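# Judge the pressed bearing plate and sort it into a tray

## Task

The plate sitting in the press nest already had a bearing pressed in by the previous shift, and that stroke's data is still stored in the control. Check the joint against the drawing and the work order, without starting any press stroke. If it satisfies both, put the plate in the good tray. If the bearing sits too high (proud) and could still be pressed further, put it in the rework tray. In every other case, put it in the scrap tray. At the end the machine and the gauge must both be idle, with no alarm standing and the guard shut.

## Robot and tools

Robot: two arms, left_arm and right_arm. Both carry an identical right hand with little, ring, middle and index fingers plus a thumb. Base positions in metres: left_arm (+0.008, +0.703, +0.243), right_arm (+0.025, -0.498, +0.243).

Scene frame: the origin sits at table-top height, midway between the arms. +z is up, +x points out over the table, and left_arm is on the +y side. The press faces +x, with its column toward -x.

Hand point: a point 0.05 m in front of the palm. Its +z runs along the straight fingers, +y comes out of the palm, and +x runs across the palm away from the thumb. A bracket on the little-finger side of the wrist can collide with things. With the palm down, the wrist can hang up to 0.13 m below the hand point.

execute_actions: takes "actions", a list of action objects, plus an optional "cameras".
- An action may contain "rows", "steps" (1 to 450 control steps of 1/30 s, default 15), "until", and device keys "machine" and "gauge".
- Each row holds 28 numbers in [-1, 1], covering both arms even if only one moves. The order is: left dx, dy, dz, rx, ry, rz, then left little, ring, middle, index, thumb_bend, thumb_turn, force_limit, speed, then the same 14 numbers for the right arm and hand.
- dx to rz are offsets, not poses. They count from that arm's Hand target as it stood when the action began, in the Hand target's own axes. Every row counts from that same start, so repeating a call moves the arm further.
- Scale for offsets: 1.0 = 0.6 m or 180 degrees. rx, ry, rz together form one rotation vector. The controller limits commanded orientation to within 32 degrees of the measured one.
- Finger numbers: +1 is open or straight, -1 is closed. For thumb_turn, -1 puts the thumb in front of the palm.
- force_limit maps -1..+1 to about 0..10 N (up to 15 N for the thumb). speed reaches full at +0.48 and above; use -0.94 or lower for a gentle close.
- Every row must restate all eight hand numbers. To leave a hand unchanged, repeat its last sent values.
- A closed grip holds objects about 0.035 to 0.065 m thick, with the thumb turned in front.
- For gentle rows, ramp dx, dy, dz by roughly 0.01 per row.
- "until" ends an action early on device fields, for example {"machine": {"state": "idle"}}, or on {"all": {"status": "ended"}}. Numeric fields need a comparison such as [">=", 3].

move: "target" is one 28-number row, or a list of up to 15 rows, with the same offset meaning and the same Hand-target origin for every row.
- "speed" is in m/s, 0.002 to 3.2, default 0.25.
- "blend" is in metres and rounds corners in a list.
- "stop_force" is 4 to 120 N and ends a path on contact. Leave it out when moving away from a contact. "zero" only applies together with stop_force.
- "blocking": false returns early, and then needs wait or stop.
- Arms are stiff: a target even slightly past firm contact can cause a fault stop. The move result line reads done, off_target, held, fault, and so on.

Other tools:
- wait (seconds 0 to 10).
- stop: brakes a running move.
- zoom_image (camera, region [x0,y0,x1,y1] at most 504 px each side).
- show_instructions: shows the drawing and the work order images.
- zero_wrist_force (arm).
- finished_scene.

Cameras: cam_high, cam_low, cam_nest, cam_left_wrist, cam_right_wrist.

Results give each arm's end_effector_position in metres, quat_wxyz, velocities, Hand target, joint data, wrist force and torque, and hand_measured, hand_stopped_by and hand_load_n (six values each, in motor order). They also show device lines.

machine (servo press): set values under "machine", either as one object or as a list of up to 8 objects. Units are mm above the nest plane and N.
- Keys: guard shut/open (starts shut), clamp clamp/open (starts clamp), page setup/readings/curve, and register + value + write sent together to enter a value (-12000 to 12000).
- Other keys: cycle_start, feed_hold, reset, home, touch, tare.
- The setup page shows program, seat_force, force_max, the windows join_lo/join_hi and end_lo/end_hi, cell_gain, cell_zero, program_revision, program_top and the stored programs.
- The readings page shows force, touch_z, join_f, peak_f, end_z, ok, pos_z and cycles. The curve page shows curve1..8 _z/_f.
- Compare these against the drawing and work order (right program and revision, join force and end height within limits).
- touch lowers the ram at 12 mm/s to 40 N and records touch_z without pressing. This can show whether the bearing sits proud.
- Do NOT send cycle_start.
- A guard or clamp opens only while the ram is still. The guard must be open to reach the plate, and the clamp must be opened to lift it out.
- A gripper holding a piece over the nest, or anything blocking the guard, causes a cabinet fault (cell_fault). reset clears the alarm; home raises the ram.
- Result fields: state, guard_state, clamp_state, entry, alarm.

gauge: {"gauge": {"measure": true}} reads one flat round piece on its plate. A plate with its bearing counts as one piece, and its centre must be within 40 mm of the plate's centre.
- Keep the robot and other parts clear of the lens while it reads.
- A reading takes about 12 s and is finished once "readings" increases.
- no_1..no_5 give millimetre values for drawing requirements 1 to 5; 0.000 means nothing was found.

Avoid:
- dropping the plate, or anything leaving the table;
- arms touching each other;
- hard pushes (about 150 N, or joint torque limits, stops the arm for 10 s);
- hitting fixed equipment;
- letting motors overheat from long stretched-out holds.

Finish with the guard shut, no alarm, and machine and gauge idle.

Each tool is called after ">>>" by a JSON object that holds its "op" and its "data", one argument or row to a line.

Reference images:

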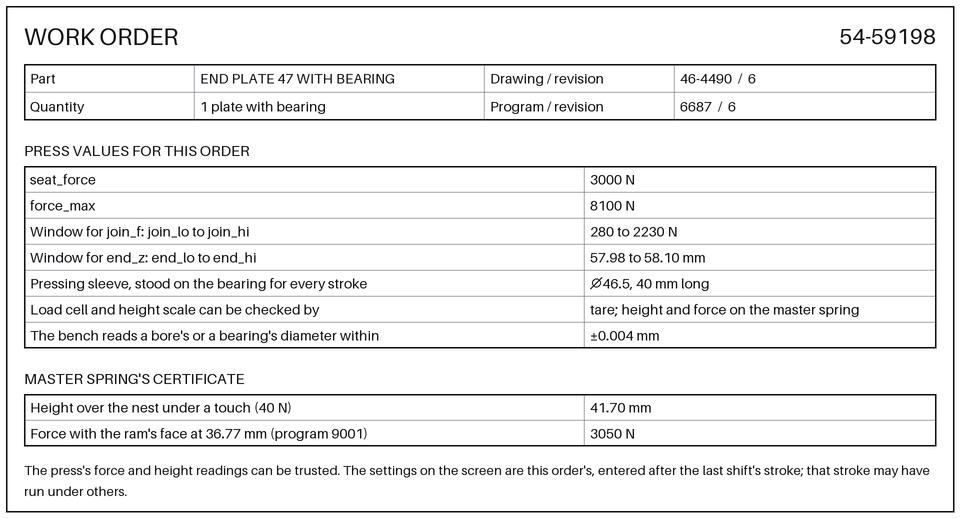

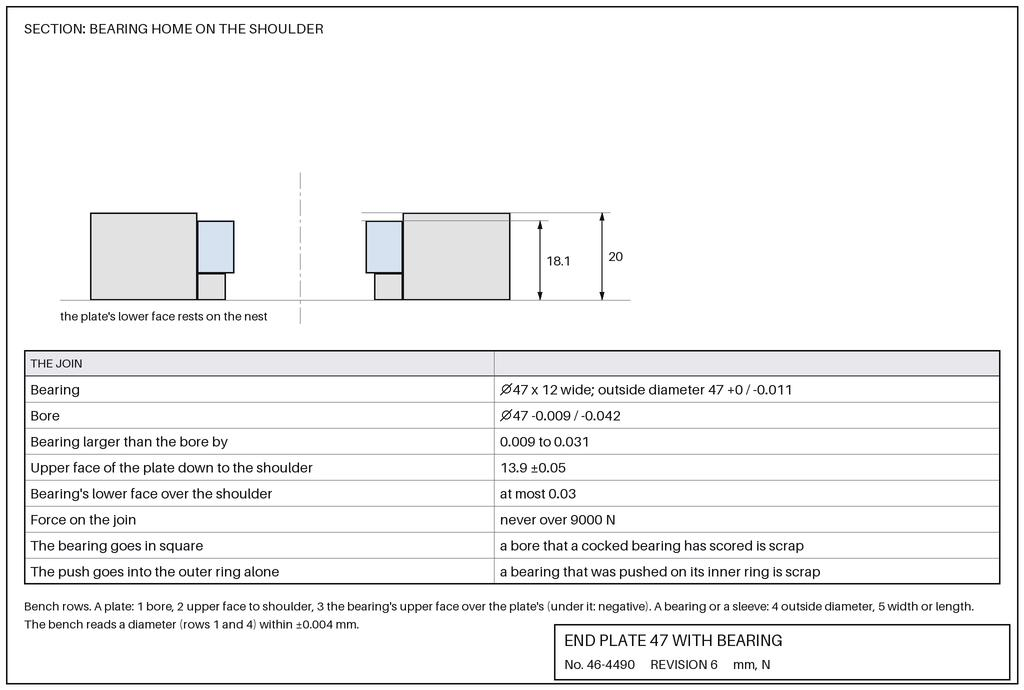

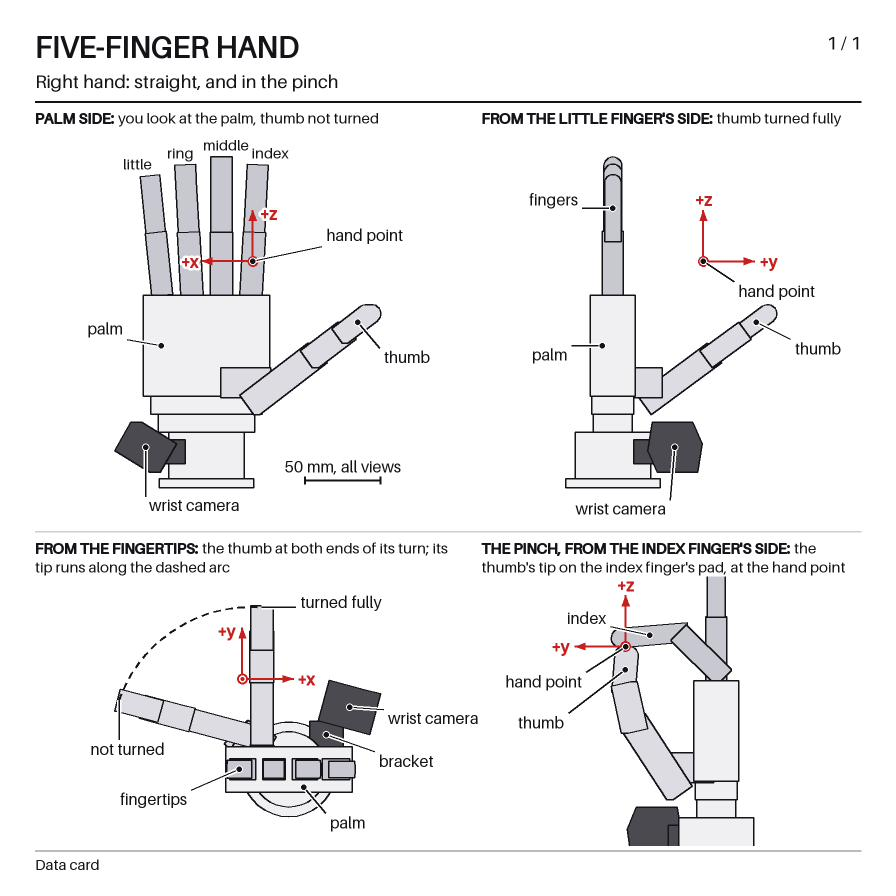

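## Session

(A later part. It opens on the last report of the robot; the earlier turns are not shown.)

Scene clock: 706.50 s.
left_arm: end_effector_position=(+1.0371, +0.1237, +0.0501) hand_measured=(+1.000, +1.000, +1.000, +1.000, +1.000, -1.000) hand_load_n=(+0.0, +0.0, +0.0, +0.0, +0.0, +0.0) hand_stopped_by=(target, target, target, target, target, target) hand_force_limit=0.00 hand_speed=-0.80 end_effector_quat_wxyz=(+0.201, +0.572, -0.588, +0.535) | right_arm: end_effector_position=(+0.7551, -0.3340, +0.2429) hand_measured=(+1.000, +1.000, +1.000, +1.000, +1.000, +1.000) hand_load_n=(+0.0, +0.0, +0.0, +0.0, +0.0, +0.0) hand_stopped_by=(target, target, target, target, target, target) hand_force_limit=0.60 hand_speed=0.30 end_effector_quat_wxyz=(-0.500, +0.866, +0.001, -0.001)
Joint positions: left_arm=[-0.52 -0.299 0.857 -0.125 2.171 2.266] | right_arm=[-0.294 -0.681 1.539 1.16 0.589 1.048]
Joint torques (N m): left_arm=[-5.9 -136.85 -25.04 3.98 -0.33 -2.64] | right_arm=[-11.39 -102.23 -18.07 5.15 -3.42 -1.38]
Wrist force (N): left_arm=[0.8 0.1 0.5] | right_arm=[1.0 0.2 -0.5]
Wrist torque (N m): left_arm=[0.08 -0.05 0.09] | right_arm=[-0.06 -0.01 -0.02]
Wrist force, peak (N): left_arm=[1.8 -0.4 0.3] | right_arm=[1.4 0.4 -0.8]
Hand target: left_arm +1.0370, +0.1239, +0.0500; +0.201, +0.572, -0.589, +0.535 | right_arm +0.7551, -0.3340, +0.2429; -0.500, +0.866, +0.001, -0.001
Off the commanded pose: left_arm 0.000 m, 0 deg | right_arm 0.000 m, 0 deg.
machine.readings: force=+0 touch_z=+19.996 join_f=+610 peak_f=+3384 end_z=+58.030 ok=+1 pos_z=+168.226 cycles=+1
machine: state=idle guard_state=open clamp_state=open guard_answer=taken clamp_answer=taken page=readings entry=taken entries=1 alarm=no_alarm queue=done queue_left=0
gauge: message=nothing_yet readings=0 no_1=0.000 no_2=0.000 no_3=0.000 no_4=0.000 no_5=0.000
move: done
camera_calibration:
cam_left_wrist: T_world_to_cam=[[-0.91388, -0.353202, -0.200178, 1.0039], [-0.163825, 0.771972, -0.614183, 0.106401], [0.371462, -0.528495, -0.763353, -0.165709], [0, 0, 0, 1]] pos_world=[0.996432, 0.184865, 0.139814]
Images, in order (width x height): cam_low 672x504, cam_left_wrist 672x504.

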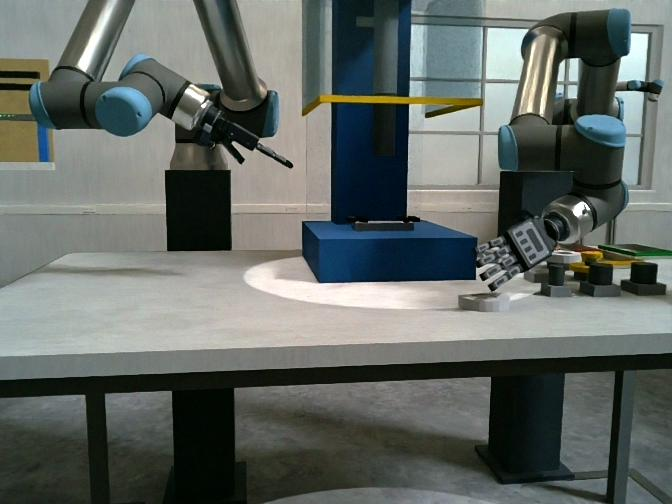

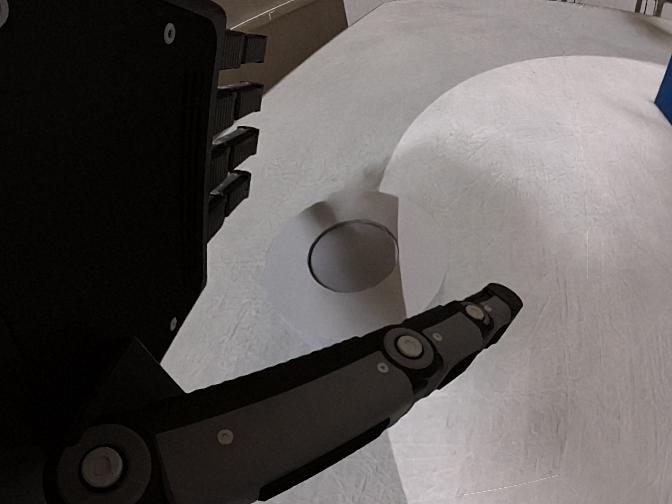

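>>> {"op": "move", "data": {
  "target": [
    [0.0707,-0.0333,-0.0290,0,0,0,1,1,1,1,1,-1,0,-0.8,0,0,0,0,0,0,1,1,1,1,1,1,0.6,0.3],
    [0.0690,-0.0408,-0.0245,-0.0490,-0.0139,0.1162,1,1,1,1,1,-1,0,-0.8,0,0,0,0,0,0,1,1,1,1,1,1,0.6,0.3]
  ],
  "speed": 0.15,
  "blend": [0.01,0],
  "cameras": ["cam_left_wrist","cam_high","cam_nest"]
}}

Scene clock: 732.93 s.
left_arm: end_effector_position=(+1.0421, +0.1230, +0.0999) hand_measured=(+1.000, +1.000, +1.000, +1.000, +1.000, -1.000) hand_load_n=(+0.0, +0.0, +0.0, +0.0, +0.0, +0.0) hand_stopped_by=(target, target, target, target, target, target) hand_force_limit=0.00 hand_speed=-0.80 end_effector_quat_wxyz=(-0.131, -0.450, +0.726, -0.504) | right_arm: end_effector_position=(+0.7551, -0.3340, +0.2429) hand_measured=(+1.000, +1.000, +1.000, +1.000, +1.000, +1.000) hand_load_n=(+0.0, +0.0, +0.0, +0.0, +0.0, -0.5) hand_stopped_by=(target, target, target, target, target, target) hand_force_limit=0.60 hand_speed=0.30 end_effector_quat_wxyz=(-0.500, +0.866, +0.001, -0.001)
Joint positions: left_arm=[-0.531 -0.284 0.676 0.221 2.218 2.732] | right_arm=[-0.294 -0.681 1.539 1.16 0.589 1.048]
Joint torques (N m): left_arm=[4.44 -143.29 -26.08 -3.05 3.66 -0.39] | right_arm=[-9.15 -102.27 -17.96 4.97 -3.56 -1.4]
Wrist force (N): left_arm=[0.1 -0.2 1.1] | right_arm=[1.1 0.1 -0.7]
Wrist torque (N m): left_arm=[0.02 -0.04 0.05] | right_arm=[-0.07 -0.02 -0.01]
Wrist force, peak (N): left_arm=[-0.8 1.2 1.7] | right_arm=[1.2 0.1 -1.1]
Hand target: left_arm +1.0422, +0.1231, +0.1000; -0.131, -0.450, +0.726, -0.504 | right_arm +0.7551, -0.3340, +0.2429; -0.500, +0.866, +0.001, -0.001
Off the commanded pose: left_arm 0.000 m, 0 deg | right_arm 0.000 m, 0 deg.
machine.readings: force=+0 touch_z=+19.996 join_f=+610 peak_f=+3384 end_z=+58.030 ok=+1 pos_z=+168.226 cycles=+1
machine: state=idle guard_state=open clamp_state=open guard_answer=taken clamp_answer=taken page=readings entry=taken entries=1 alarm=no_alarm queue=done queue_left=0
gauge: message=nothing_yet readings=0 no_1=0.000 no_2=0.000 no_3=0.000 no_4=0.000 no_5=0.000
move: done
camera_calibration:
cam_left_wrist: T_world_to_cam=[[-0.886507, -0.0622328, -0.45851, 0.979655], [0.161325, 0.887168, -0.432327, -0.23284], [0.433681, -0.45723, -0.776441, -0.202226], [0, 0, 0, 1]] pos_world=[0.993735, 0.175072, 0.191502]
Images, in order (width x height): cam_high 672x504, cam_nest 672x504, cam_left_wrist 672x504.

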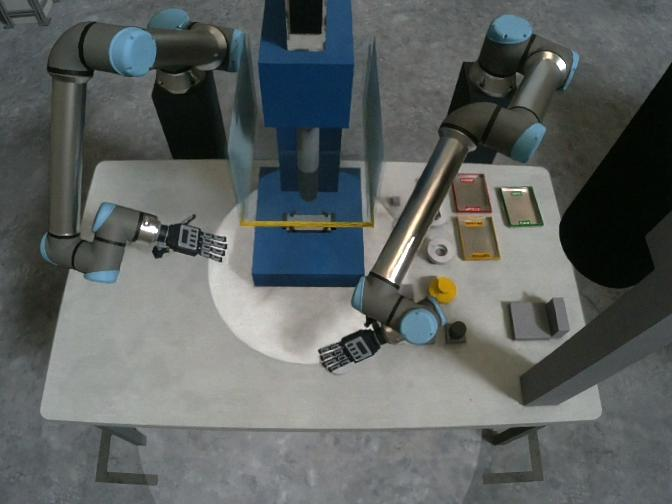

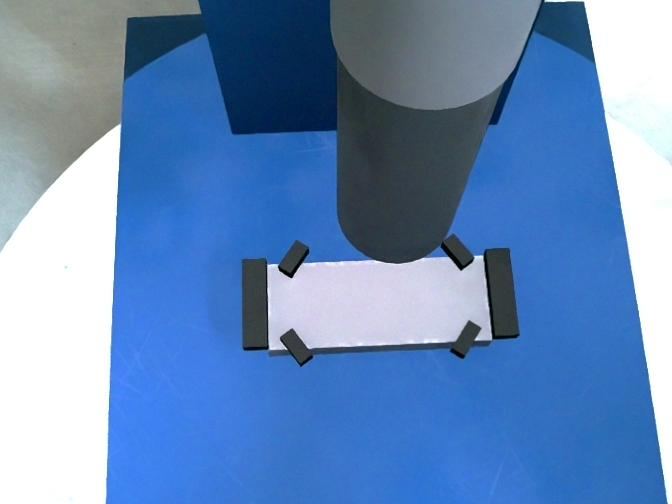

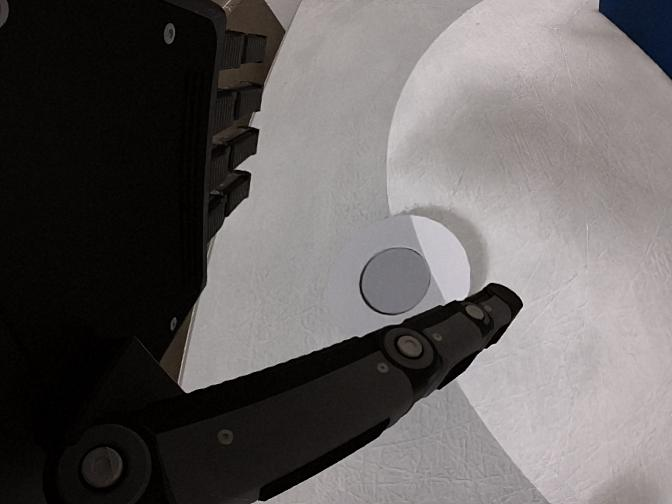

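>>> {"op": "move", "data": {
  "target": [-0.0678,0.0635,0.0453,0,0,0,1,1,1,1,1,-1,0,-0.8,0,0,0,0,0,0,1,1,1,1,1,1,0.6,0.3],
  "speed": 0.1
}}

>>> {"op": "move", "data": {
  "target": [-0.0343,0.0327,0.0245,0,0,0,1,1,1,1,1,-1,0,-0.8,0,0,0,0,0,0,1,1,1,1,1,1,0.6,0.3],
  "speed": 0.01,
  "stop_force": 4,
  "cameras": ["cam_left_wrist"]
}}

Scene clock: 744.50 s.
left_arm: end_effector_position=(+1.0424, +0.1245, +0.0380) hand_measured=(+1.000, +1.000, +1.000, +1.000, +1.000, -1.000) hand_load_n=(+0.0, +0.0, +0.0, +0.0, +0.0, +0.0) hand_stopped_by=(target, target, target, target, target, target) hand_force_limit=0.00 hand_speed=-0.80 end_effector_quat_wxyz=(-0.131, -0.450, +0.726, -0.504) | right_arm: end_effector_position=(+0.7551, -0.3340, +0.2429) hand_measured=(+1.000, +1.000, +1.000, +1.000, +1.000, +1.000) hand_load_n=(+0.0, +0.0, +0.0, +0.0, +0.0, -0.5) hand_stopped_by=(target, target, target, target, target, target) hand_force_limit=0.60 hand_speed=0.30 end_effector_quat_wxyz=(-0.500, +0.866, +0.001, -0.001)
Joint positions: left_arm=[-0.53 -0.219 0.656 0.176 2.219 2.733] | right_arm=[-0.294 -0.681 1.539 1.16 0.589 1.048]
Joint torques (N m): left_arm=[10.98 -140.81 -30.95 4.66 4 3.19] | right_arm=[-10.99 -100.01 -16.91 5.02 -3.83 -1.03]
Wrist force (N): left_arm=[0.9 -0.5 1.0] | right_arm=[1.1 -0.3 -0.9]
Wrist torque (N m): left_arm=[-0.01 -0.18 0.01] | right_arm=[-0.12 -0.01 -0.02]
Wrist force, peak (N): left_arm=[1.7 -1.3 0.3] | right_arm=[1.2 0.2 -1.1]
Hand target: left_arm +1.0422, +0.1246, +0.0380; -0.131, -0.450, +0.726, -0.504 | right_arm +0.7551, -0.3340, +0.2429; -0.500, +0.866, +0.001, -0.001
Off the commanded pose: left_arm 0.000 m, 0 deg | right_arm 0.000 m, 0 deg.
machine.readings: force=+0 touch_z=+19.996 join_f=+610 peak_f=+3384 end_z=+58.030 ok=+1 pos_z=+168.226 cycles=+1
machine: state=idle guard_state=open clamp_state=open guard_answer=taken clamp_answer=taken page=readings entry=taken entries=1 alarm=no_alarm queue=done queue_left=0
gauge: message=nothing_yet readings=0 no_1=0.000 no_2=0.000 no_3=0.000 no_4=0.000 no_5=0.000
move: done

Scene clock: 748.37 s.
left_arm: end_effector_position=(+1.0423, +0.1245, +0.0104) hand_measured=(+1.000, +1.000, +1.000, +1.000, +1.000, -1.000) hand_load_n=(+0.0, +0.0, +0.0, +0.0, +0.0, -4.0) hand_stopped_by=(target, target, target, target, target, target) hand_force_limit=0.00 hand_speed=-0.80 end_effector_quat_wxyz=(-0.131, -0.450, +0.726, -0.504) | right_arm: end_effector_position=(+0.7551, -0.3340, +0.2429) hand_measured=(+1.000, +1.000, +1.000, +1.000, +1.000, +1.000) hand_load_n=(+0.0, +0.0, +0.0, +0.0, +0.0, +0.0) hand_stopped_by=(target, target, target, target, target, target) hand_force_limit=0.60 hand_speed=0.30 end_effector_quat_wxyz=(-0.500, +0.866, +0.001, -0.001)
Joint positions: left_arm=[-0.53 -0.187 0.64 0.16 2.219 2.733] | right_arm=[-0.294 -0.681 1.539 1.16 0.589 1.048]
Joint torques (N m): left_arm=[-10.71 -139.67 -22.97 4.72 -1.49 -2.17] | right_arm=[-11.15 -101.24 -15.9 5.49 -3.75 -0.72]
Wrist force (N): left_arm=[2.7 -1.7 -1.2] | right_arm=[1.2 0.2 -0.5]
Wrist torque (N m): left_arm=[-0.07 -0.20 -0.11] | right_arm=[-0.09 -0.04 -0.01]
Wrist force, peak (N): left_arm=[4.1 -4.6 -2.4] | right_arm=[1.3 0.3 -0.9]
Hand target: left_arm +1.0423, +0.1245, +0.0104; -0.131, -0.450, +0.726, -0.504 (not the last commanded pose) | right_arm +0.7551, -0.3340, +0.2429; -0.500, +0.866, +0.001, -0.001
Off the commanded pose: left_arm 0.004 m, 0 deg | right_arm 0.000 m, 0 deg.
machine.readings: force=+0 touch_z=+19.996 join_f=+610 peak_f=+3384 end_z=+58.030 ok=+1 pos_z=+168.226 cycles=+1
machine: state=idle guard_state=open clamp_state=open guard_answer=taken clamp_answer=taken page=readings entry=taken entries=1 alarm=no_alarm queue=done queue_left=0
gauge: message=nothing_yet readings=0 no_1=0.000 no_2=0.000 no_3=0.000 no_4=0.000 no_5=0.000
move: contact (left_arm)
camera_calibration:
cam_left_wrist: T_world_to_cam=[[-0.886411, -0.0623358, -0.458683, 0.93874], [0.161329, 0.887163, -0.432336, -0.272883], [0.433877, -0.457226, -0.776334, -0.271281], [0, 0, 0, 1]] pos_world=[0.993835, 0.176571, 0.102002]
Images, in order (width x height): cam_left_wrist 672x504.

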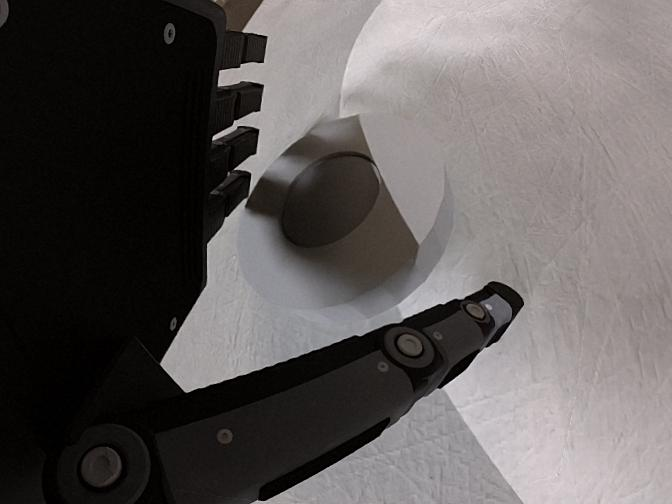

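>>> {"op": "move", "data": {
  "target": [
    [0.0096,-0.0092,-0.0069,0,0,0,1,1,1,1,1,-1,0,-0.8,0,0,0,0,0,0,1,1,1,1,1,1,0.6,0.3],
    [0.0092,-0.0205,0.0078,0,0,0,1,1,1,1,1,-1,0,-0.8,0,0,0,0,0,0,1,1,1,1,1,1,0.6,0.3]
  ],
  "speed": 0.04
}}

>>> {"op": "execute_actions", "data": {
  "actions": [
    {"rows":[[0,0,0,0,0,0,1,1,1,0.65,1,-1,-0.5,-0.5,0,0,0,0,0,0,1,1,1,1,1,1,0.6,0.3]],"steps":40},
    {"rows":[[0,0,0,0,0,0,1,1,1,0.3,1,-1,-0.5,-0.88,0,0,0,0,0,0,1,1,1,1,1,1,0.6,0.3]],"steps":120}
  ],
  "cameras": ["cam_left_wrist"]
}}

Scene clock: 762.80 s.
left_arm: end_effector_position=(+1.0500, +0.1166, +0.0193) hand_measured=(+1.000, +1.000, +1.000, +1.000, +1.000, -1.000) hand_load_n=(+0.0, +0.0, +0.0, +0.0, +0.0, +0.5) hand_stopped_by=(target, target, target, target, target, target) hand_force_limit=0.00 hand_speed=-0.80 end_effector_quat_wxyz=(-0.131, -0.450, +0.726, -0.504) | right_arm: end_effector_position=(+0.7551, -0.3340, +0.2429) hand_measured=(+1.000, +1.000, +1.000, +1.000, +1.000, +1.000) hand_load_n=(+0.0, +0.0, -0.5, +0.0, +0.0, +0.0) hand_stopped_by=(target, target, target, target, target, target) hand_force_limit=0.60 hand_speed=0.30 end_effector_quat_wxyz=(-0.500, +0.866, +0.001, -0.001)
Joint positions: left_arm=[-0.533 -0.172 0.59 0.194 2.217 2.731] | right_arm=[-0.294 -0.681 1.539 1.16 0.589 1.048]
Joint torques (N m): left_arm=[-6.21 -147.68 -24.6 -3 2.74 1.83] | right_arm=[-12.23 -100.25 -16.87 5.14 -3.55 -0.64]
Wrist force (N): left_arm=[0.3 0.3 0.9] | right_arm=[1.1 0.1 -0.5]
Wrist torque (N m): left_arm=[0.07 -0.09 0.09] | right_arm=[-0.09 -0.02 -0.01]
Wrist force, peak (N): left_arm=[3.7 -3.2 -1.7] | right_arm=[1.5 0.1 -0.5]
Hand target: left_arm +1.0501, +0.1166, +0.0194; -0.131, -0.450, +0.726, -0.504 | right_arm +0.7551, -0.3340, +0.2429; -0.500, +0.866, +0.001, -0.001
Off the commanded pose: left_arm 0.000 m, 0 deg | right_arm 0.000 m, 0 deg.
machine.readings: force=+0 touch_z=+19.996 join_f=+610 peak_f=+3384 end_z=+58.030 ok=+1 pos_z=+168.226 cycles=+1
machine: state=idle guard_state=open clamp_state=open guard_answer=taken clamp_answer=taken page=readings entry=taken entries=1 alarm=no_alarm queue=done queue_left=0
gauge: message=nothing_yet readings=0 no_1=0.000 no_2=0.000 no_3=0.000 no_4=0.000 no_5=0.000
move: done

Scene clock: 768.33 s.
left_arm: end_effector_position=(+1.0501, +0.1166, +0.0194) hand_measured=(+1.000, +1.000, +1.000, +0.672, +1.000, -1.000) hand_load_n=(+0.0, +0.0, +0.0, +1.5, +0.0, +0.0) hand_stopped_by=(target, target, target, force, target, target) hand_force_limit=-0.50 hand_speed=-0.88 end_effector_quat_wxyz=(-0.131, -0.450, +0.726, -0.504) | right_arm: end_effector_position=(+0.7551, -0.3340, +0.2429) hand_measured=(+1.000, +1.000, +1.000, +1.000, +1.000, +1.000) hand_load_n=(+0.5, +0.0, +0.0, +0.0, +0.0, +0.0) hand_stopped_by=(target, target, target, target, target, target) hand_force_limit=0.60 hand_speed=0.30 end_effector_quat_wxyz=(-0.500, +0.866, +0.001, -0.001)
Joint positions: left_arm=[-0.533 -0.172 0.59 0.194 2.217 2.731] | right_arm=[-0.294 -0.681 1.539 1.16 0.589 1.048]
Joint torques (N m): left_arm=[9.12 -112.72 -25.81 4.56 2.87 2.02] | right_arm=[-10.17 -96.93 -17.54 5.2 -3.25 -0.92]
Wrist force (N): left_arm=[0.6 -1.4 1.2] | right_arm=[0.9 0.1 -0.5]
Wrist torque (N m): left_arm=[0.06 -0.08 0.09] | right_arm=[-0.09 0.01 -0.03]
Wrist force, peak (N): left_arm=[0.5 -2.4 1.8] | right_arm=[1.3 0.1 -0.8]
Hand target: left_arm +1.0501, +0.1166, +0.0194; -0.131, -0.450, +0.726, -0.504 | right_arm +0.7551, -0.3340, +0.2429; -0.500, +0.866, +0.001, -0.001
Off the commanded pose: left_arm 0.000 m, 0 deg | right_arm 0.000 m, 0 deg.
machine.readings: force=+0 touch_z=+19.996 join_f=+610 peak_f=+3384 end_z=+58.030 ok=+1 pos_z=+168.226 cycles=+1
machine: state=idle guard_state=open clamp_state=open guard_answer=taken clamp_answer=taken page=readings entry=taken entries=1 alarm=no_alarm queue=done queue_left=0
gauge: message=nothing_yet readings=0 no_1=0.000 no_2=0.000 no_3=0.000 no_4=0.000 no_5=0.000
camera_calibration:
cam_left_wrist: T_world_to_cam=[[-0.886411, -0.0623358, -0.458683, 0.949289], [0.161329, 0.887163, -0.432336, -0.263241], [0.433877, -0.457226, -0.776334, -0.271291], [0, 0, 0, 1]] pos_world=[1.00164, 0.168671, 0.111002]
Images, in order (width x height): cam_left_wrist 672x504.

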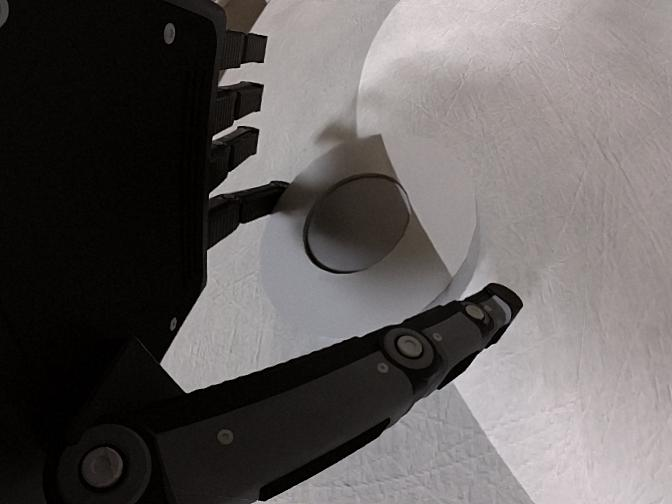

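>>> {"op": "execute_actions", "data": {
  "actions": [
    {"rows":[[0,0,0,0,0,0,1,1,1,0.25,1,-1,-0.1,-0.88,0,0,0,0,0,0,1,1,1,1,1,1,0.6,0.3]],"steps":120}
  ],
  "cameras": ["cam_left_wrist"]
}}

Scene clock: 781.53 s.
left_arm: end_effector_position=(+1.0501, +0.1166, +0.0194) hand_measured=(+1.000, +1.000, +1.000, +0.664, +1.000, -1.000) hand_load_n=(+0.0, +0.0, -0.5, +3.0, +0.0, +0.0) hand_stopped_by=(target, target, target, force, target, target) hand_force_limit=-0.10 hand_speed=-0.88 end_effector_quat_wxyz=(-0.131, -0.450, +0.726, -0.504) | right_arm: end_effector_position=(+0.7551, -0.3340, +0.2429) hand_measured=(+1.000, +1.000, +1.000, +1.000, +1.000, +1.000) hand_load_n=(+0.0, +0.0, +0.0, +0.0, +0.0, -0.5) hand_stopped_by=(target, target, target, target, target, target) hand_force_limit=0.60 hand_speed=0.30 end_effector_quat_wxyz=(-0.500, +0.866, +0.001, -0.001)
Joint positions: left_arm=[-0.533 -0.172 0.59 0.194 2.217 2.731] | right_arm=[-0.294 -0.681 1.539 1.16 0.589 1.048]
Joint torques (N m): left_arm=[9.09 -113.17 -28.38 4.75 -1.1 -2.43] | right_arm=[-10.44 -100.28 -16.15 4.88 -3.5 -0.3]
Wrist force (N): left_arm=[0.7 -2.3 1.2] | right_arm=[0.8 0.1 -0.8]
Wrist torque (N m): left_arm=[0.11 -0.04 0.09] | right_arm=[-0.06 0.03 -0.03]
Wrist force, peak (N): left_arm=[1.5 -3.6 1.7] | right_arm=[1.3 0.3 -0.9]
Hand target: left_arm +1.0501, +0.1166, +0.0194; -0.131, -0.450, +0.726, -0.504 | right_arm +0.7551, -0.3340, +0.2429; -0.500, +0.866, +0.001, -0.001
Off the commanded pose: left_arm 0.000 m, 0 deg | right_arm 0.000 m, 0 deg.
machine.readings: force=+0 touch_z=+19.996 join_f=+610 peak_f=+3384 end_z=+58.030 ok=+1 pos_z=+168.226 cycles=+1
machine: state=idle guard_state=open clamp_state=open guard_answer=taken clamp_answer=taken page=readings entry=taken entries=1 alarm=no_alarm queue=done queue_left=0
gauge: message=nothing_yet readings=0 no_1=0.000 no_2=0.000 no_3=0.000 no_4=0.000 no_5=0.000
camera_calibration:
cam_left_wrist: T_world_to_cam=[[-0.886411, -0.0623358, -0.458683, 0.949289], [0.161329, 0.887163, -0.432336, -0.263241], [0.433877, -0.457226, -0.776334, -0.271291], [0, 0, 0, 1]] pos_world=[1.00164, 0.168671, 0.111002]
Images, in order (width x height): cam_left_wrist 672x504.

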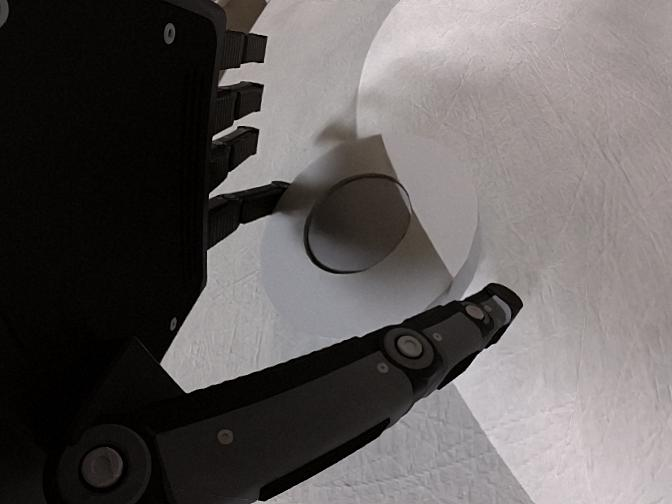

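>>> {"op": "execute_actions", "data": {
  "actions": [
    {"rows":[[0,0,0,0,0,0,1,1,1,0.2,1,-1,0.4,-0.88,0,0,0,0,0,0,1,1,1,1,1,1,0.6,0.3]],"steps":120}
  ],
  "cameras": ["cam_left_wrist"]
}}

Scene clock: 792.47 s.
left_arm: end_effector_position=(+1.0501, +0.1166, +0.0194) hand_measured=(+1.000, +1.000, +1.000, +0.500, +1.000, -1.000) hand_load_n=(+0.0, +0.0, +0.0, +9.5, +1.5, +0.0) hand_stopped_by=(target, target, target, force, target, target) hand_force_limit=0.40 hand_speed=-0.88 end_effector_quat_wxyz=(-0.131, -0.450, +0.726, -0.504) | right_arm: end_effector_position=(+0.7551, -0.3340, +0.2429) hand_measured=(+1.000, +1.000, +1.000, +1.000, +1.000, +1.000) hand_load_n=(+0.0, +0.0, +0.0, +0.0, +0.0, -0.5) hand_stopped_by=(target, target, target, target, target, target) hand_force_limit=0.60 hand_speed=0.30 end_effector_quat_wxyz=(-0.500, +0.866, +0.001, -0.001)
Joint positions: left_arm=[-0.533 -0.172 0.59 0.194 2.217 2.731] | right_arm=[-0.294 -0.681 1.539 1.16 0.589 1.048]
Joint torques (N m): left_arm=[7.92 -112.27 -30.58 4.74 -0.99 -2.53] | right_arm=[-9.66 -97.01 -16.88 5.02 -3.35 -0.32]
Wrist force (N): left_arm=[3.1 -3.9 0.9] | right_arm=[1.0 0.3 -0.8]
Wrist torque (N m): left_arm=[0.26 -0.05 0.17] | right_arm=[-0.03 0.00 -0.01]
Wrist force, peak (N): left_arm=[2.8 -5.4 2.0] | right_arm=[1.4 0.2 -0.6]
Hand target: left_arm +1.0501, +0.1166, +0.0194; -0.131, -0.450, +0.726, -0.504 | right_arm +0.7551, -0.3340, +0.2429; -0.500, +0.866, +0.001, -0.001
Off the commanded pose: left_arm 0.000 m, 0 deg | right_arm 0.000 m, 0 deg.
machine.readings: force=+0 touch_z=+19.996 join_f=+610 peak_f=+3384 end_z=+58.030 ok=+1 pos_z=+168.226 cycles=+1
machine: state=idle guard_state=open clamp_state=open guard_answer=taken clamp_answer=taken page=readings entry=taken entries=1 alarm=no_alarm queue=done queue_left=0
gauge: message=nothing_yet readings=0 no_1=0.000 no_2=0.000 no_3=0.000 no_4=0.000 no_5=0.000
camera_calibration:
cam_left_wrist: T_world_to_cam=[[-0.886411, -0.0623358, -0.458683, 0.949289], [0.161329, 0.887163, -0.432336, -0.263241], [0.433877, -0.457226, -0.776334, -0.271291], [0, 0, 0, 1]] pos_world=[1.00164, 0.168671, 0.111002]
Images, in order (width x height): cam_left_wrist 672x504.

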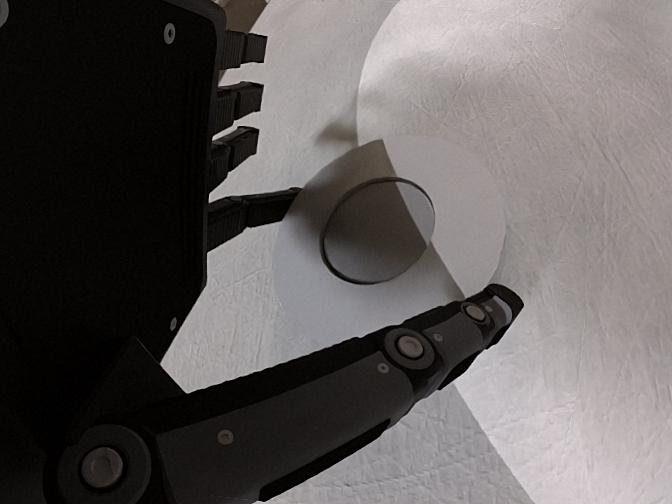

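>>> {"op": "move", "data": {
  "target": [0.0214,-0.0204,-0.0153,0,0,0,1,1,1,0.2,1,-1,0.4,-0.88,0,0,0,0,0,0,1,1,1,1,1,1,0.6,0.3],
  "speed": 0.03,
  "cameras": ["cam_left_wrist","cam_low","cam_high"]
}}

Scene clock: 806.43 s.
left_arm: end_effector_position=(+1.0500, +0.1167, +0.0396) hand_measured=(+1.000, +1.000, +1.000, +0.500, +1.000, -1.000) hand_load_n=(+0.0, +0.0, +0.0, +0.0, +0.0, +0.5) hand_stopped_by=(target, target, target, force, target, target) hand_force_limit=0.40 hand_speed=-0.88 end_effector_quat_wxyz=(-0.131, -0.450, +0.726, -0.504) | right_arm: end_effector_position=(+0.7551, -0.3340, +0.2429) hand_measured=(+1.000, +1.000, +1.000, +1.000, +1.000, +1.000) hand_load_n=(+0.0, +0.0, +0.0, -0.5, +0.0, +0.0) hand_stopped_by=(target, target, target, target, target, target) hand_force_limit=0.60 hand_speed=0.30 end_effector_quat_wxyz=(-0.500, +0.866, +0.001, -0.001)
Joint positions: left_arm=[-0.533 -0.196 0.602 0.205 2.217 2.731] | right_arm=[-0.294 -0.681 1.539 1.16 0.589 1.048]
Joint torques (N m): left_arm=[11.96 -114.1 -32.98 1.1 1.31 -0.62] | right_arm=[-9.18 -95.05 -18.24 4.77 -3.58 -0.19]
Wrist force (N): left_arm=[0.7 0.0 1.0] | right_arm=[0.9 0.1 -0.5]
Wrist torque (N m): left_arm=[0.03 -0.15 0.09] | right_arm=[-0.10 -0.01 -0.02]
Wrist force, peak (N): left_arm=[3.4 -4.6 0.7] | right_arm=[1.1 -0.2 -1.2]
Hand target: left_arm +1.0501, +0.1167, +0.0393; -0.131, -0.450, +0.726, -0.504 | right_arm +0.7551, -0.3340, +0.2429; -0.500, +0.866, +0.001, -0.001
Off the commanded pose: left_arm 0.000 m, 0 deg | right_arm 0.000 m, 0 deg.
machine.readings: force=+0 touch_z=+19.996 join_f=+610 peak_f=+3384 end_z=+58.030 ok=+1 pos_z=+168.226 cycles=+1
machine: state=idle guard_state=open clamp_state=open guard_answer=taken clamp_answer=taken page=readings entry=taken entries=1 alarm=no_alarm queue=done queue_left=0
gauge: message=nothing_yet readings=0 no_1=0.000 no_2=0.000 no_3=0.000 no_4=0.000 no_5=0.000
move: done
camera_calibration:
cam_left_wrist: T_world_to_cam=[[-0.886408, -0.0623388, -0.458688, 0.958553], [0.16129, 0.887204, -0.432268, -0.254485], [0.433897, -0.457147, -0.77637, -0.255637], [0, 0, 0, 1]] pos_world=[1.00164, 0.168672, 0.131202]
Images, in order (width x height): cam_high 672x504, cam_low 672x504, cam_left_wrist 672x504.

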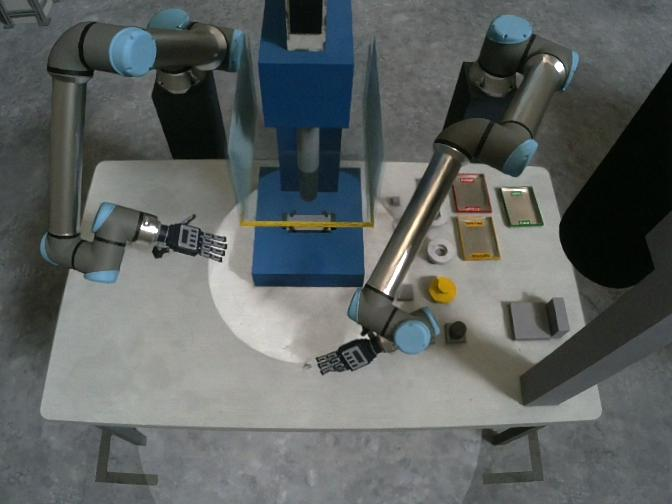

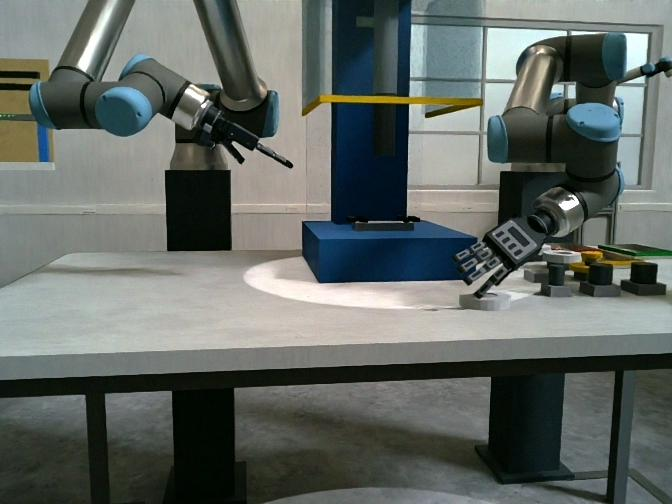

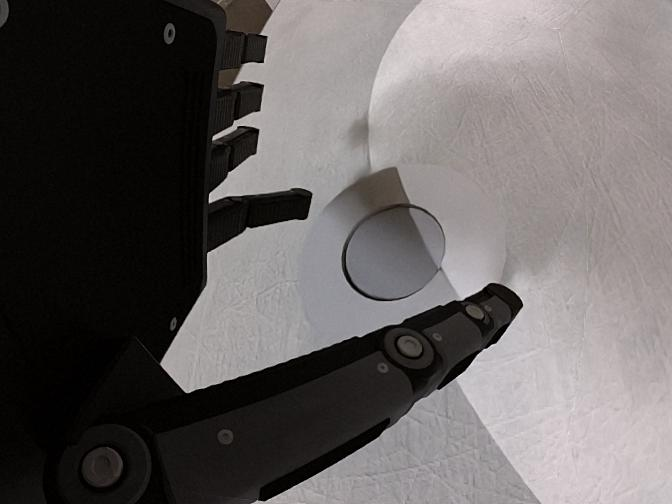

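>>> {"op": "move", "data": {
  "target": [
    [0,0,0,0,0,0,1,1,1,0.7,1,-1,0.4,-0.5,0,0,0,0,0,0,1,1,1,1,1,1,0.6,0.3],
    [-0.0214,0.0204,0.0153,0,0,0,1,1,1,0.7,1,-1,0.4,-0.5,0,0,0,0,0,0,1,1,1,1,1,1,0.6,0.3]
  ],
  "speed": 0.03
}}

>>> {"op": "execute_actions", "data": {
  "actions": [
    {"rows":[[0,0,0,0,0,0,1,1,1,0.3,1,-1,0.3,-0.88,0,0,0,0,0,0,1,1,1,1,1,1,0.6,0.3]],"steps":120}
  ],
  "cameras": ["cam_left_wrist"]
}}

Scene clock: 840.83 s.
left_arm: end_effector_position=(+1.0501, +0.1166, +0.0192) hand_measured=(+1.000, +1.000, +1.000, +0.700, +1.000, -1.000) hand_load_n=(+0.0, +0.0, +0.0, +0.0, +0.0, -1.5) hand_stopped_by=(target, target, target, target, target, target) hand_force_limit=0.40 hand_speed=-0.50 end_effector_quat_wxyz=(-0.131, -0.450, +0.726, -0.504) | right_arm: end_effector_position=(+0.7551, -0.3340, +0.2429) hand_measured=(+1.000, +1.000, +1.000, +1.000, +1.000, +1.000) hand_load_n=(+0.0, +0.0, -0.5, +0.0, +0.0, +0.0) hand_stopped_by=(target, target, target, target, target, target) hand_force_limit=0.60 hand_speed=0.30 end_effector_quat_wxyz=(-0.500, +0.866, +0.001, -0.001)
Joint positions: left_arm=[-0.533 -0.172 0.59 0.194 2.217 2.731] | right_arm=[-0.294 -0.681 1.539 1.16 0.589 1.048]
Joint torques (N m): left_arm=[2.24 -147.95 -43.12 -0.9 1.76 1.61] | right_arm=[-5.05 -95.43 -18.02 4.89 -3.51 1.01]
Wrist force (N): left_arm=[2.1 0.4 -0.9] | right_arm=[1.1 0.1 -0.6]
Wrist torque (N m): left_arm=[-0.02 -0.14 0.05] | right_arm=[-0.08 -0.01 -0.01]
Wrist force, peak (N): left_arm=[2.3 0.8 -3.7] | right_arm=[1.2 0.1 -1.1]
Hand target: left_arm +1.0501, +0.1166, +0.0194; -0.131, -0.450, +0.726, -0.504 | right_arm +0.7551, -0.3340, +0.2429; -0.500, +0.866, +0.001, -0.001
Off the commanded pose: left_arm 0.000 m, 0 deg | right_arm 0.000 m, 0 deg.
machine.readings: force=+0 touch_z=+19.996 join_f=+610 peak_f=+3384 end_z=+58.030 ok=+1 pos_z=+168.226 cycles=+1
machine: state=idle guard_state=open clamp_state=open guard_answer=taken clamp_answer=taken page=readings entry=taken entries=1 alarm=no_alarm queue=done queue_left=0
gauge: message=nothing_yet readings=0 no_1=0.000 no_2=0.000 no_3=0.000 no_4=0.000 no_5=0.000
move: done

Scene clock: 845.03 s.
left_arm: end_effector_position=(+1.0501, +0.1166, +0.0194) hand_measured=(+1.000, +1.000, +1.000, +0.502, +1.000, -1.000) hand_load_n=(+0.0, +0.0, +0.0, +7.5, +1.0, +0.5) hand_stopped_by=(target, target, target, force, target, target) hand_force_limit=0.30 hand_speed=-0.88 end_effector_quat_wxyz=(-0.131, -0.450, +0.726, -0.504) | right_arm: end_effector_position=(+0.7551, -0.3340, +0.2429) hand_measured=(+1.000, +1.000, +1.000, +1.000, +1.000, +1.000) hand_load_n=(+0.0, +0.0, +0.0, +0.0, +0.0, +0.0) hand_stopped_by=(target, target, target, target, target, target) hand_force_limit=0.60 hand_speed=0.30 end_effector_quat_wxyz=(-0.500, +0.866, +0.001, -0.001)
Joint positions: left_arm=[-0.533 -0.172 0.59 0.194 2.217 2.731] | right_arm=[-0.294 -0.681 1.539 1.16 0.589 1.048]
Joint torques (N m): left_arm=[-12.58 -127.26 -24.42 4.68 -1.81 -2.76] | right_arm=[-12.84 -94.44 -17.04 5.27 -3.27 0.26]
Wrist force (N): left_arm=[0.9 -0.5 1.4] | right_arm=[1.3 0.2 -0.5]
Wrist torque (N m): left_arm=[0.13 -0.13 0.15] | right_arm=[-0.08 -0.05 0.00]
Wrist force, peak (N): left_arm=[0.5 -1.9 2.1] | right_arm=[1.3 0.2 -0.8]
Hand target: left_arm +1.0501, +0.1166, +0.0194; -0.131, -0.450, +0.726, -0.504 | right_arm +0.7551, -0.3340, +0.2429; -0.500, +0.866, +0.001, -0.001
Off the commanded pose: left_arm 0.000 m, 0 deg | right_arm 0.000 m, 0 deg.
machine.readings: force=+0 touch_z=+19.996 join_f=+610 peak_f=+3384 end_z=+58.030 ok=+1 pos_z=+168.226 cycles=+1
machine: state=idle guard_state=open clamp_state=open guard_answer=taken clamp_answer=taken page=readings entry=taken entries=1 alarm=no_alarm queue=done queue_left=0
gauge: message=nothing_yet readings=0 no_1=0.000 no_2=0.000 no_3=0.000 no_4=0.000 no_5=0.000
camera_calibration:
cam_left_wrist: T_world_to_cam=[[-0.886391, -0.062357, -0.458719, 0.949277], [0.161347, 0.887143, -0.43237, -0.263253], [0.43391, -0.457262, -0.776295, -0.271323], [0, 0, 0, 1]] pos_world=[1.00164, 0.168671, 0.111002]
Images, in order (width x height): cam_left_wrist 672x504.

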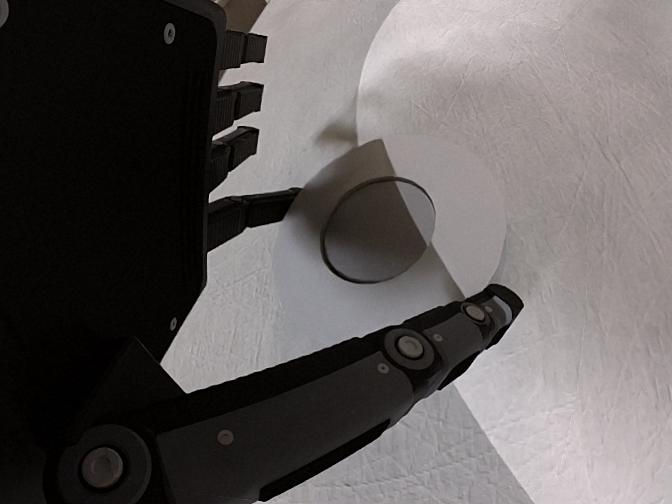

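>>> {"op": "move", "data": {
  "target": [-0.0435,0.0073,-0.0707,0,0,0,1,1,1,0.3,1,-1,0.3,-0.88,0,0,0,0,0,0,1,1,1,1,1,1,0.6,0.3],
  "speed": 0.04,
  "cameras": ["cam_left_wrist","cam_high"]
}}

Scene clock: 854.97 s.
left_arm: end_effector_position=(+1.0501, +0.1669, +0.0194) hand_measured=(+1.000, +1.000, +1.000, +0.502, +1.000, -1.000) hand_load_n=(+0.0, +0.0, +0.0, +7.5, +1.5, +0.0) hand_stopped_by=(target, target, target, force, target, target) hand_force_limit=0.30 hand_speed=-0.88 end_effector_quat_wxyz=(-0.131, -0.450, +0.726, -0.504) | right_arm: end_effector_position=(+0.7551, -0.3340, +0.2429) hand_measured=(+1.000, +1.000, +1.000, +1.000, +1.000, +1.000) hand_load_n=(+0.0, +0.0, +0.0, +0.0, -0.5, -0.5) hand_stopped_by=(target, target, target, target, target, target) hand_force_limit=0.60 hand_speed=0.30 end_effector_quat_wxyz=(-0.500, +0.866, +0.001, -0.001)
Joint positions: left_arm=[-0.491 -0.209 0.671 0.168 2.251 2.762] | right_arm=[-0.294 -0.681 1.539 1.16 0.589 1.048]
Joint torques (N m): left_arm=[-17.98 -116.05 -50.61 -0.8 -1.31 -2.56] | right_arm=[-7.79 -93.41 -18.38 4.65 -3.86 0.45]
Wrist force (N): left_arm=[0.3 0.7 1.9] | right_arm=[0.8 0.1 -0.6]
Wrist torque (N m): left_arm=[0.15 -0.12 0.00] | right_arm=[-0.08 0.02 -0.03]
Wrist force, peak (N): left_arm=[4.5 -2.7 2.1] | right_arm=[1.2 0.0 -0.9]
Hand target: left_arm +1.0501, +0.1666, +0.0193; -0.131, -0.450, +0.726, -0.504 | right_arm +0.7551, -0.3340, +0.2429; -0.500, +0.866, +0.001, -0.001
Off the commanded pose: left_arm 0.000 m, 0 deg | right_arm 0.000 m, 0 deg.
machine.readings: force=+0 touch_z=+19.996 join_f=+610 peak_f=+3384 end_z=+58.030 ok=+1 pos_z=+168.226 cycles=+1
machine: state=idle guard_state=open clamp_state=open guard_answer=taken clamp_answer=taken page=readings entry=taken entries=1 alarm=no_alarm queue=done queue_left=0
gauge: message=nothing_yet readings=0 no_1=0.000 no_2=0.000 no_3=0.000 no_4=0.000 no_5=0.000
move: done
camera_calibration:
cam_left_wrist: T_world_to_cam=[[-0.886362, -0.0622002, -0.458796, 0.952441], [0.161504, 0.887154, -0.432289, -0.307973], [0.433911, -0.457262, -0.776294, -0.248413], [0, 0, 0, 1]] pos_world=[1.00174, 0.218872, 0.111002]
Images, in order (width x height): cam_high 672x504, cam_left_wrist 672x504.

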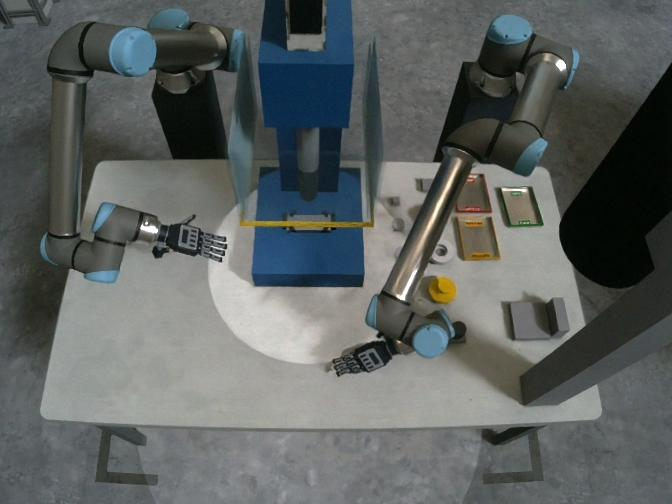

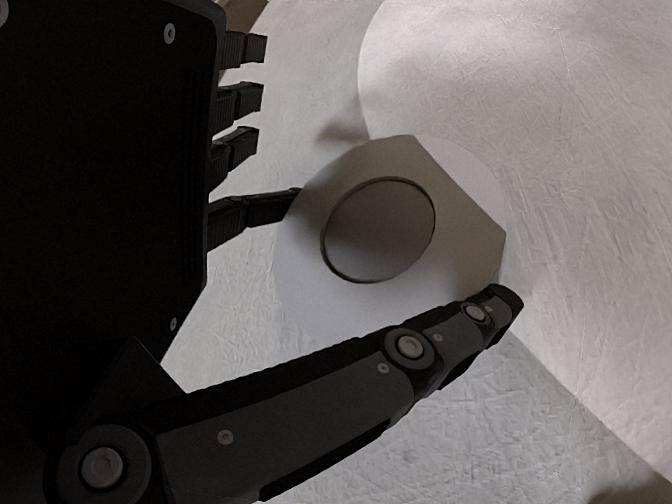

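>>> {"op": "execute_actions", "data": {
  "actions": [
    {"rows":[[0,0,0,0,0,0,1,1,1,1,1,-1,0.3,-0.3,0,0,0,0,0,0,1,1,1,1,1,1,0.6,0.3]],"steps":45}
  ]
}}

>>> {"op": "move", "data": {
  "target": [
    [0,0.01,-0.0133,0,0,0,1,1,1,1,1,-1,0.3,-0.3,0,0,0,0,0,0,1,1,1,1,1,1,0.6,0.3],
    [0.1072,-0.0922,-0.09,0,0,0,1,1,1,1,1,-1,0.3,-0.3,0,0,0,0,0,0,1,1,1,1,1,1,0.6,0.3],
    [0.1085,-0.089,-0.0947,-0.0543,-0.0114,0.2636,1,1,1,1,1,-1,0.3,-0.3,0,0,0,0,0,0,1,1,1,1,1,1,0.6,0.3]
  ],
  "speed": [0.03,0.15,0.2],
  "blend": [0.003,0.01,0],
  "cameras": ["cam_left_wrist","cam_high"]
}}

Scene clock: 883.93 s.
left_arm: end_effector_position=(+1.0501, +0.1666, +0.0193) hand_measured=(+1.000, +1.000, +1.000, +1.000, +1.000, -1.000) hand_load_n=(+0.0, +0.0, +0.0, +0.0, +0.0, +0.0) hand_stopped_by=(target, target, target, target, target, target) hand_force_limit=0.30 hand_speed=-0.30 end_effector_quat_wxyz=(-0.131, -0.450, +0.726, -0.504) | right_arm: end_effector_position=(+0.7551, -0.3340, +0.2429) hand_measured=(+1.000, +1.000, +1.000, +1.000, +1.000, +1.000) hand_load_n=(+0.0, +0.0, +0.0, +0.0, +0.0, +0.0) hand_stopped_by=(target, target, target, target, target, target) hand_force_limit=0.60 hand_speed=0.30 end_effector_quat_wxyz=(-0.500, +0.866, +0.001, -0.001)
Joint positions: left_arm=[-0.491 -0.208 0.671 0.168 2.251 2.762] | right_arm=[-0.294 -0.681 1.539 1.16 0.589 1.048]
Joint torques (N m): left_arm=[-3.35 -117.07 -32.67 -2.42 3.2 -3.55] | right_arm=[-7.99 -92.41 -17.18 4.61 -4.2 0.69]
Wrist force (N): left_arm=[0.9 0.0 0.9] | right_arm=[1.1 0.3 -0.8]
Wrist torque (N m): left_arm=[0.07 -0.18 0.00] | right_arm=[-0.04 -0.03 0.00]
Wrist force, peak (N): left_arm=[-0.5 2.1 1.5] | right_arm=[1.4 -0.2 -0.7]
Hand target: left_arm +1.0501, +0.1666, +0.0193; -0.131, -0.450, +0.726, -0.504 | right_arm +0.7551, -0.3340, +0.2429; -0.500, +0.866, +0.001, -0.001
Off the commanded pose: left_arm 0.000 m, 0 deg | right_arm 0.000 m, 0 deg.
machine.readings: force=+0 touch_z=+19.996 join_f=+610 peak_f=+3384 end_z=+58.030 ok=+1 pos_z=+168.226 cycles=+1
machine: state=idle guard_state=open clamp_state=open guard_answer=taken clamp_answer=taken page=readings entry=taken entries=1 alarm=no_alarm queue=done queue_left=0
gauge: message=nothing_yet readings=0 no_1=0.000 no_2=0.000 no_3=0.000 no_4=0.000 no_5=0.000

Scene clock: 887.53 s.
left_arm: end_effector_position=(+1.0405, +0.1762, +0.1201) hand_measured=(+1.000, +1.000, +1.000, +1.000, +1.000, -1.000) hand_load_n=(+0.0, +0.0, +0.0, +0.0, +0.0, +0.0) hand_stopped_by=(target, target, target, target, target, target) hand_force_limit=0.30 hand_speed=-0.30 end_effector_quat_wxyz=(+0.058, -0.116, +0.887, -0.444) | right_arm: end_effector_position=(+0.7551, -0.3340, +0.2429) hand_measured=(+1.000, +1.000, +1.000, +1.000, +1.000, +1.000) hand_load_n=(+0.0, +0.0, +0.0, +0.0, +0.0, +0.0) hand_stopped_by=(target, target, target, target, target, target) hand_force_limit=0.60 hand_speed=0.30 end_effector_quat_wxyz=(-0.500, +0.866, +0.001, -0.001)
Joint positions: left_arm=[-0.54 -0.365 0.782 0.393 2.167 3.673] | right_arm=[-0.294 -0.681 1.539 1.16 0.589 1.048]
Joint torques (N m): left_arm=[10.74 -104.59 -50.36 -1.22 3.86 0.81] | right_arm=[-9.18 -91.5 -15.58 4.81 -3.46 1.07]
Wrist force (N): left_arm=[0.5 -0.5 1.0] | right_arm=[0.8 0.1 -0.6]
Wrist torque (N m): left_arm=[-0.07 -0.10 0.03] | right_arm=[-0.08 0.01 -0.03]
Wrist force, peak (N): left_arm=[-0.5 1.5 1.4] | right_arm=[1.2 0.0 -0.9]
Hand target: left_arm +1.0406, +0.1763, +0.1200; +0.058, -0.116, +0.886, -0.444 | right_arm +0.7551, -0.3340, +0.2429; -0.500, +0.866, +0.001, -0.001
Off the commanded pose: left_arm 0.000 m, 0 deg | right_arm 0.000 m, 0 deg.
machine.readings: force=+0 touch_z=+19.996 join_f=+610 peak_f=+3384 end_z=+58.030 ok=+1 pos_z=+168.226 cycles=+1
machine: state=idle guard_state=open clamp_state=open guard_answer=taken clamp_answer=taken page=readings entry=taken entries=1 alarm=no_alarm queue=done queue_left=0
gauge: message=nothing_yet readings=0 no_1=0.000 no_2=0.000 no_3=0.000 no_4=0.000 no_5=0.000
move: done
camera_calibration:
cam_left_wrist: T_world_to_cam=[[-0.37073, 0.478204, -0.796166, 0.399512], [0.663288, 0.736372, 0.133433, -0.834681], [0.650083, -0.47862, -0.590182, -0.405302], [0, 0, 0, 1]] pos_world=[0.965225, 0.229602, 0.190251]
Images, in order (width x height): cam_high 672x504, cam_left_wrist 672x504.

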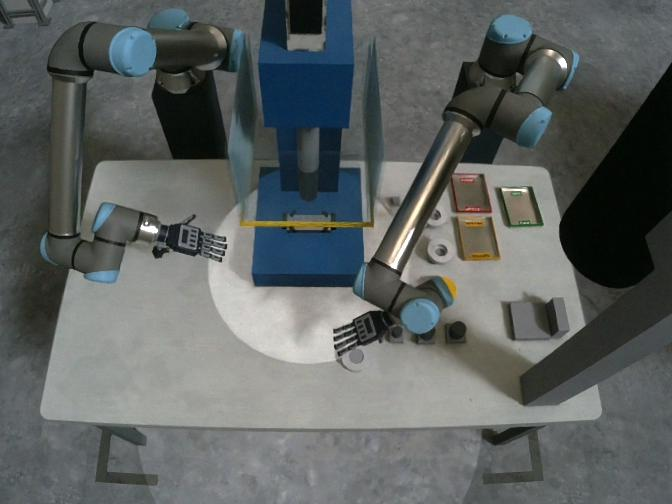

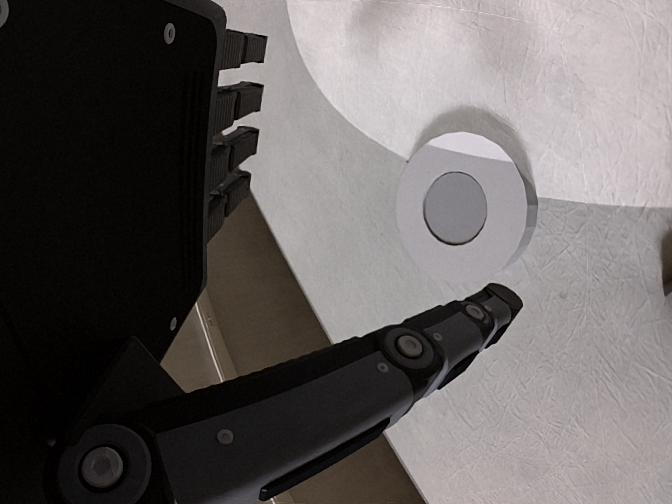

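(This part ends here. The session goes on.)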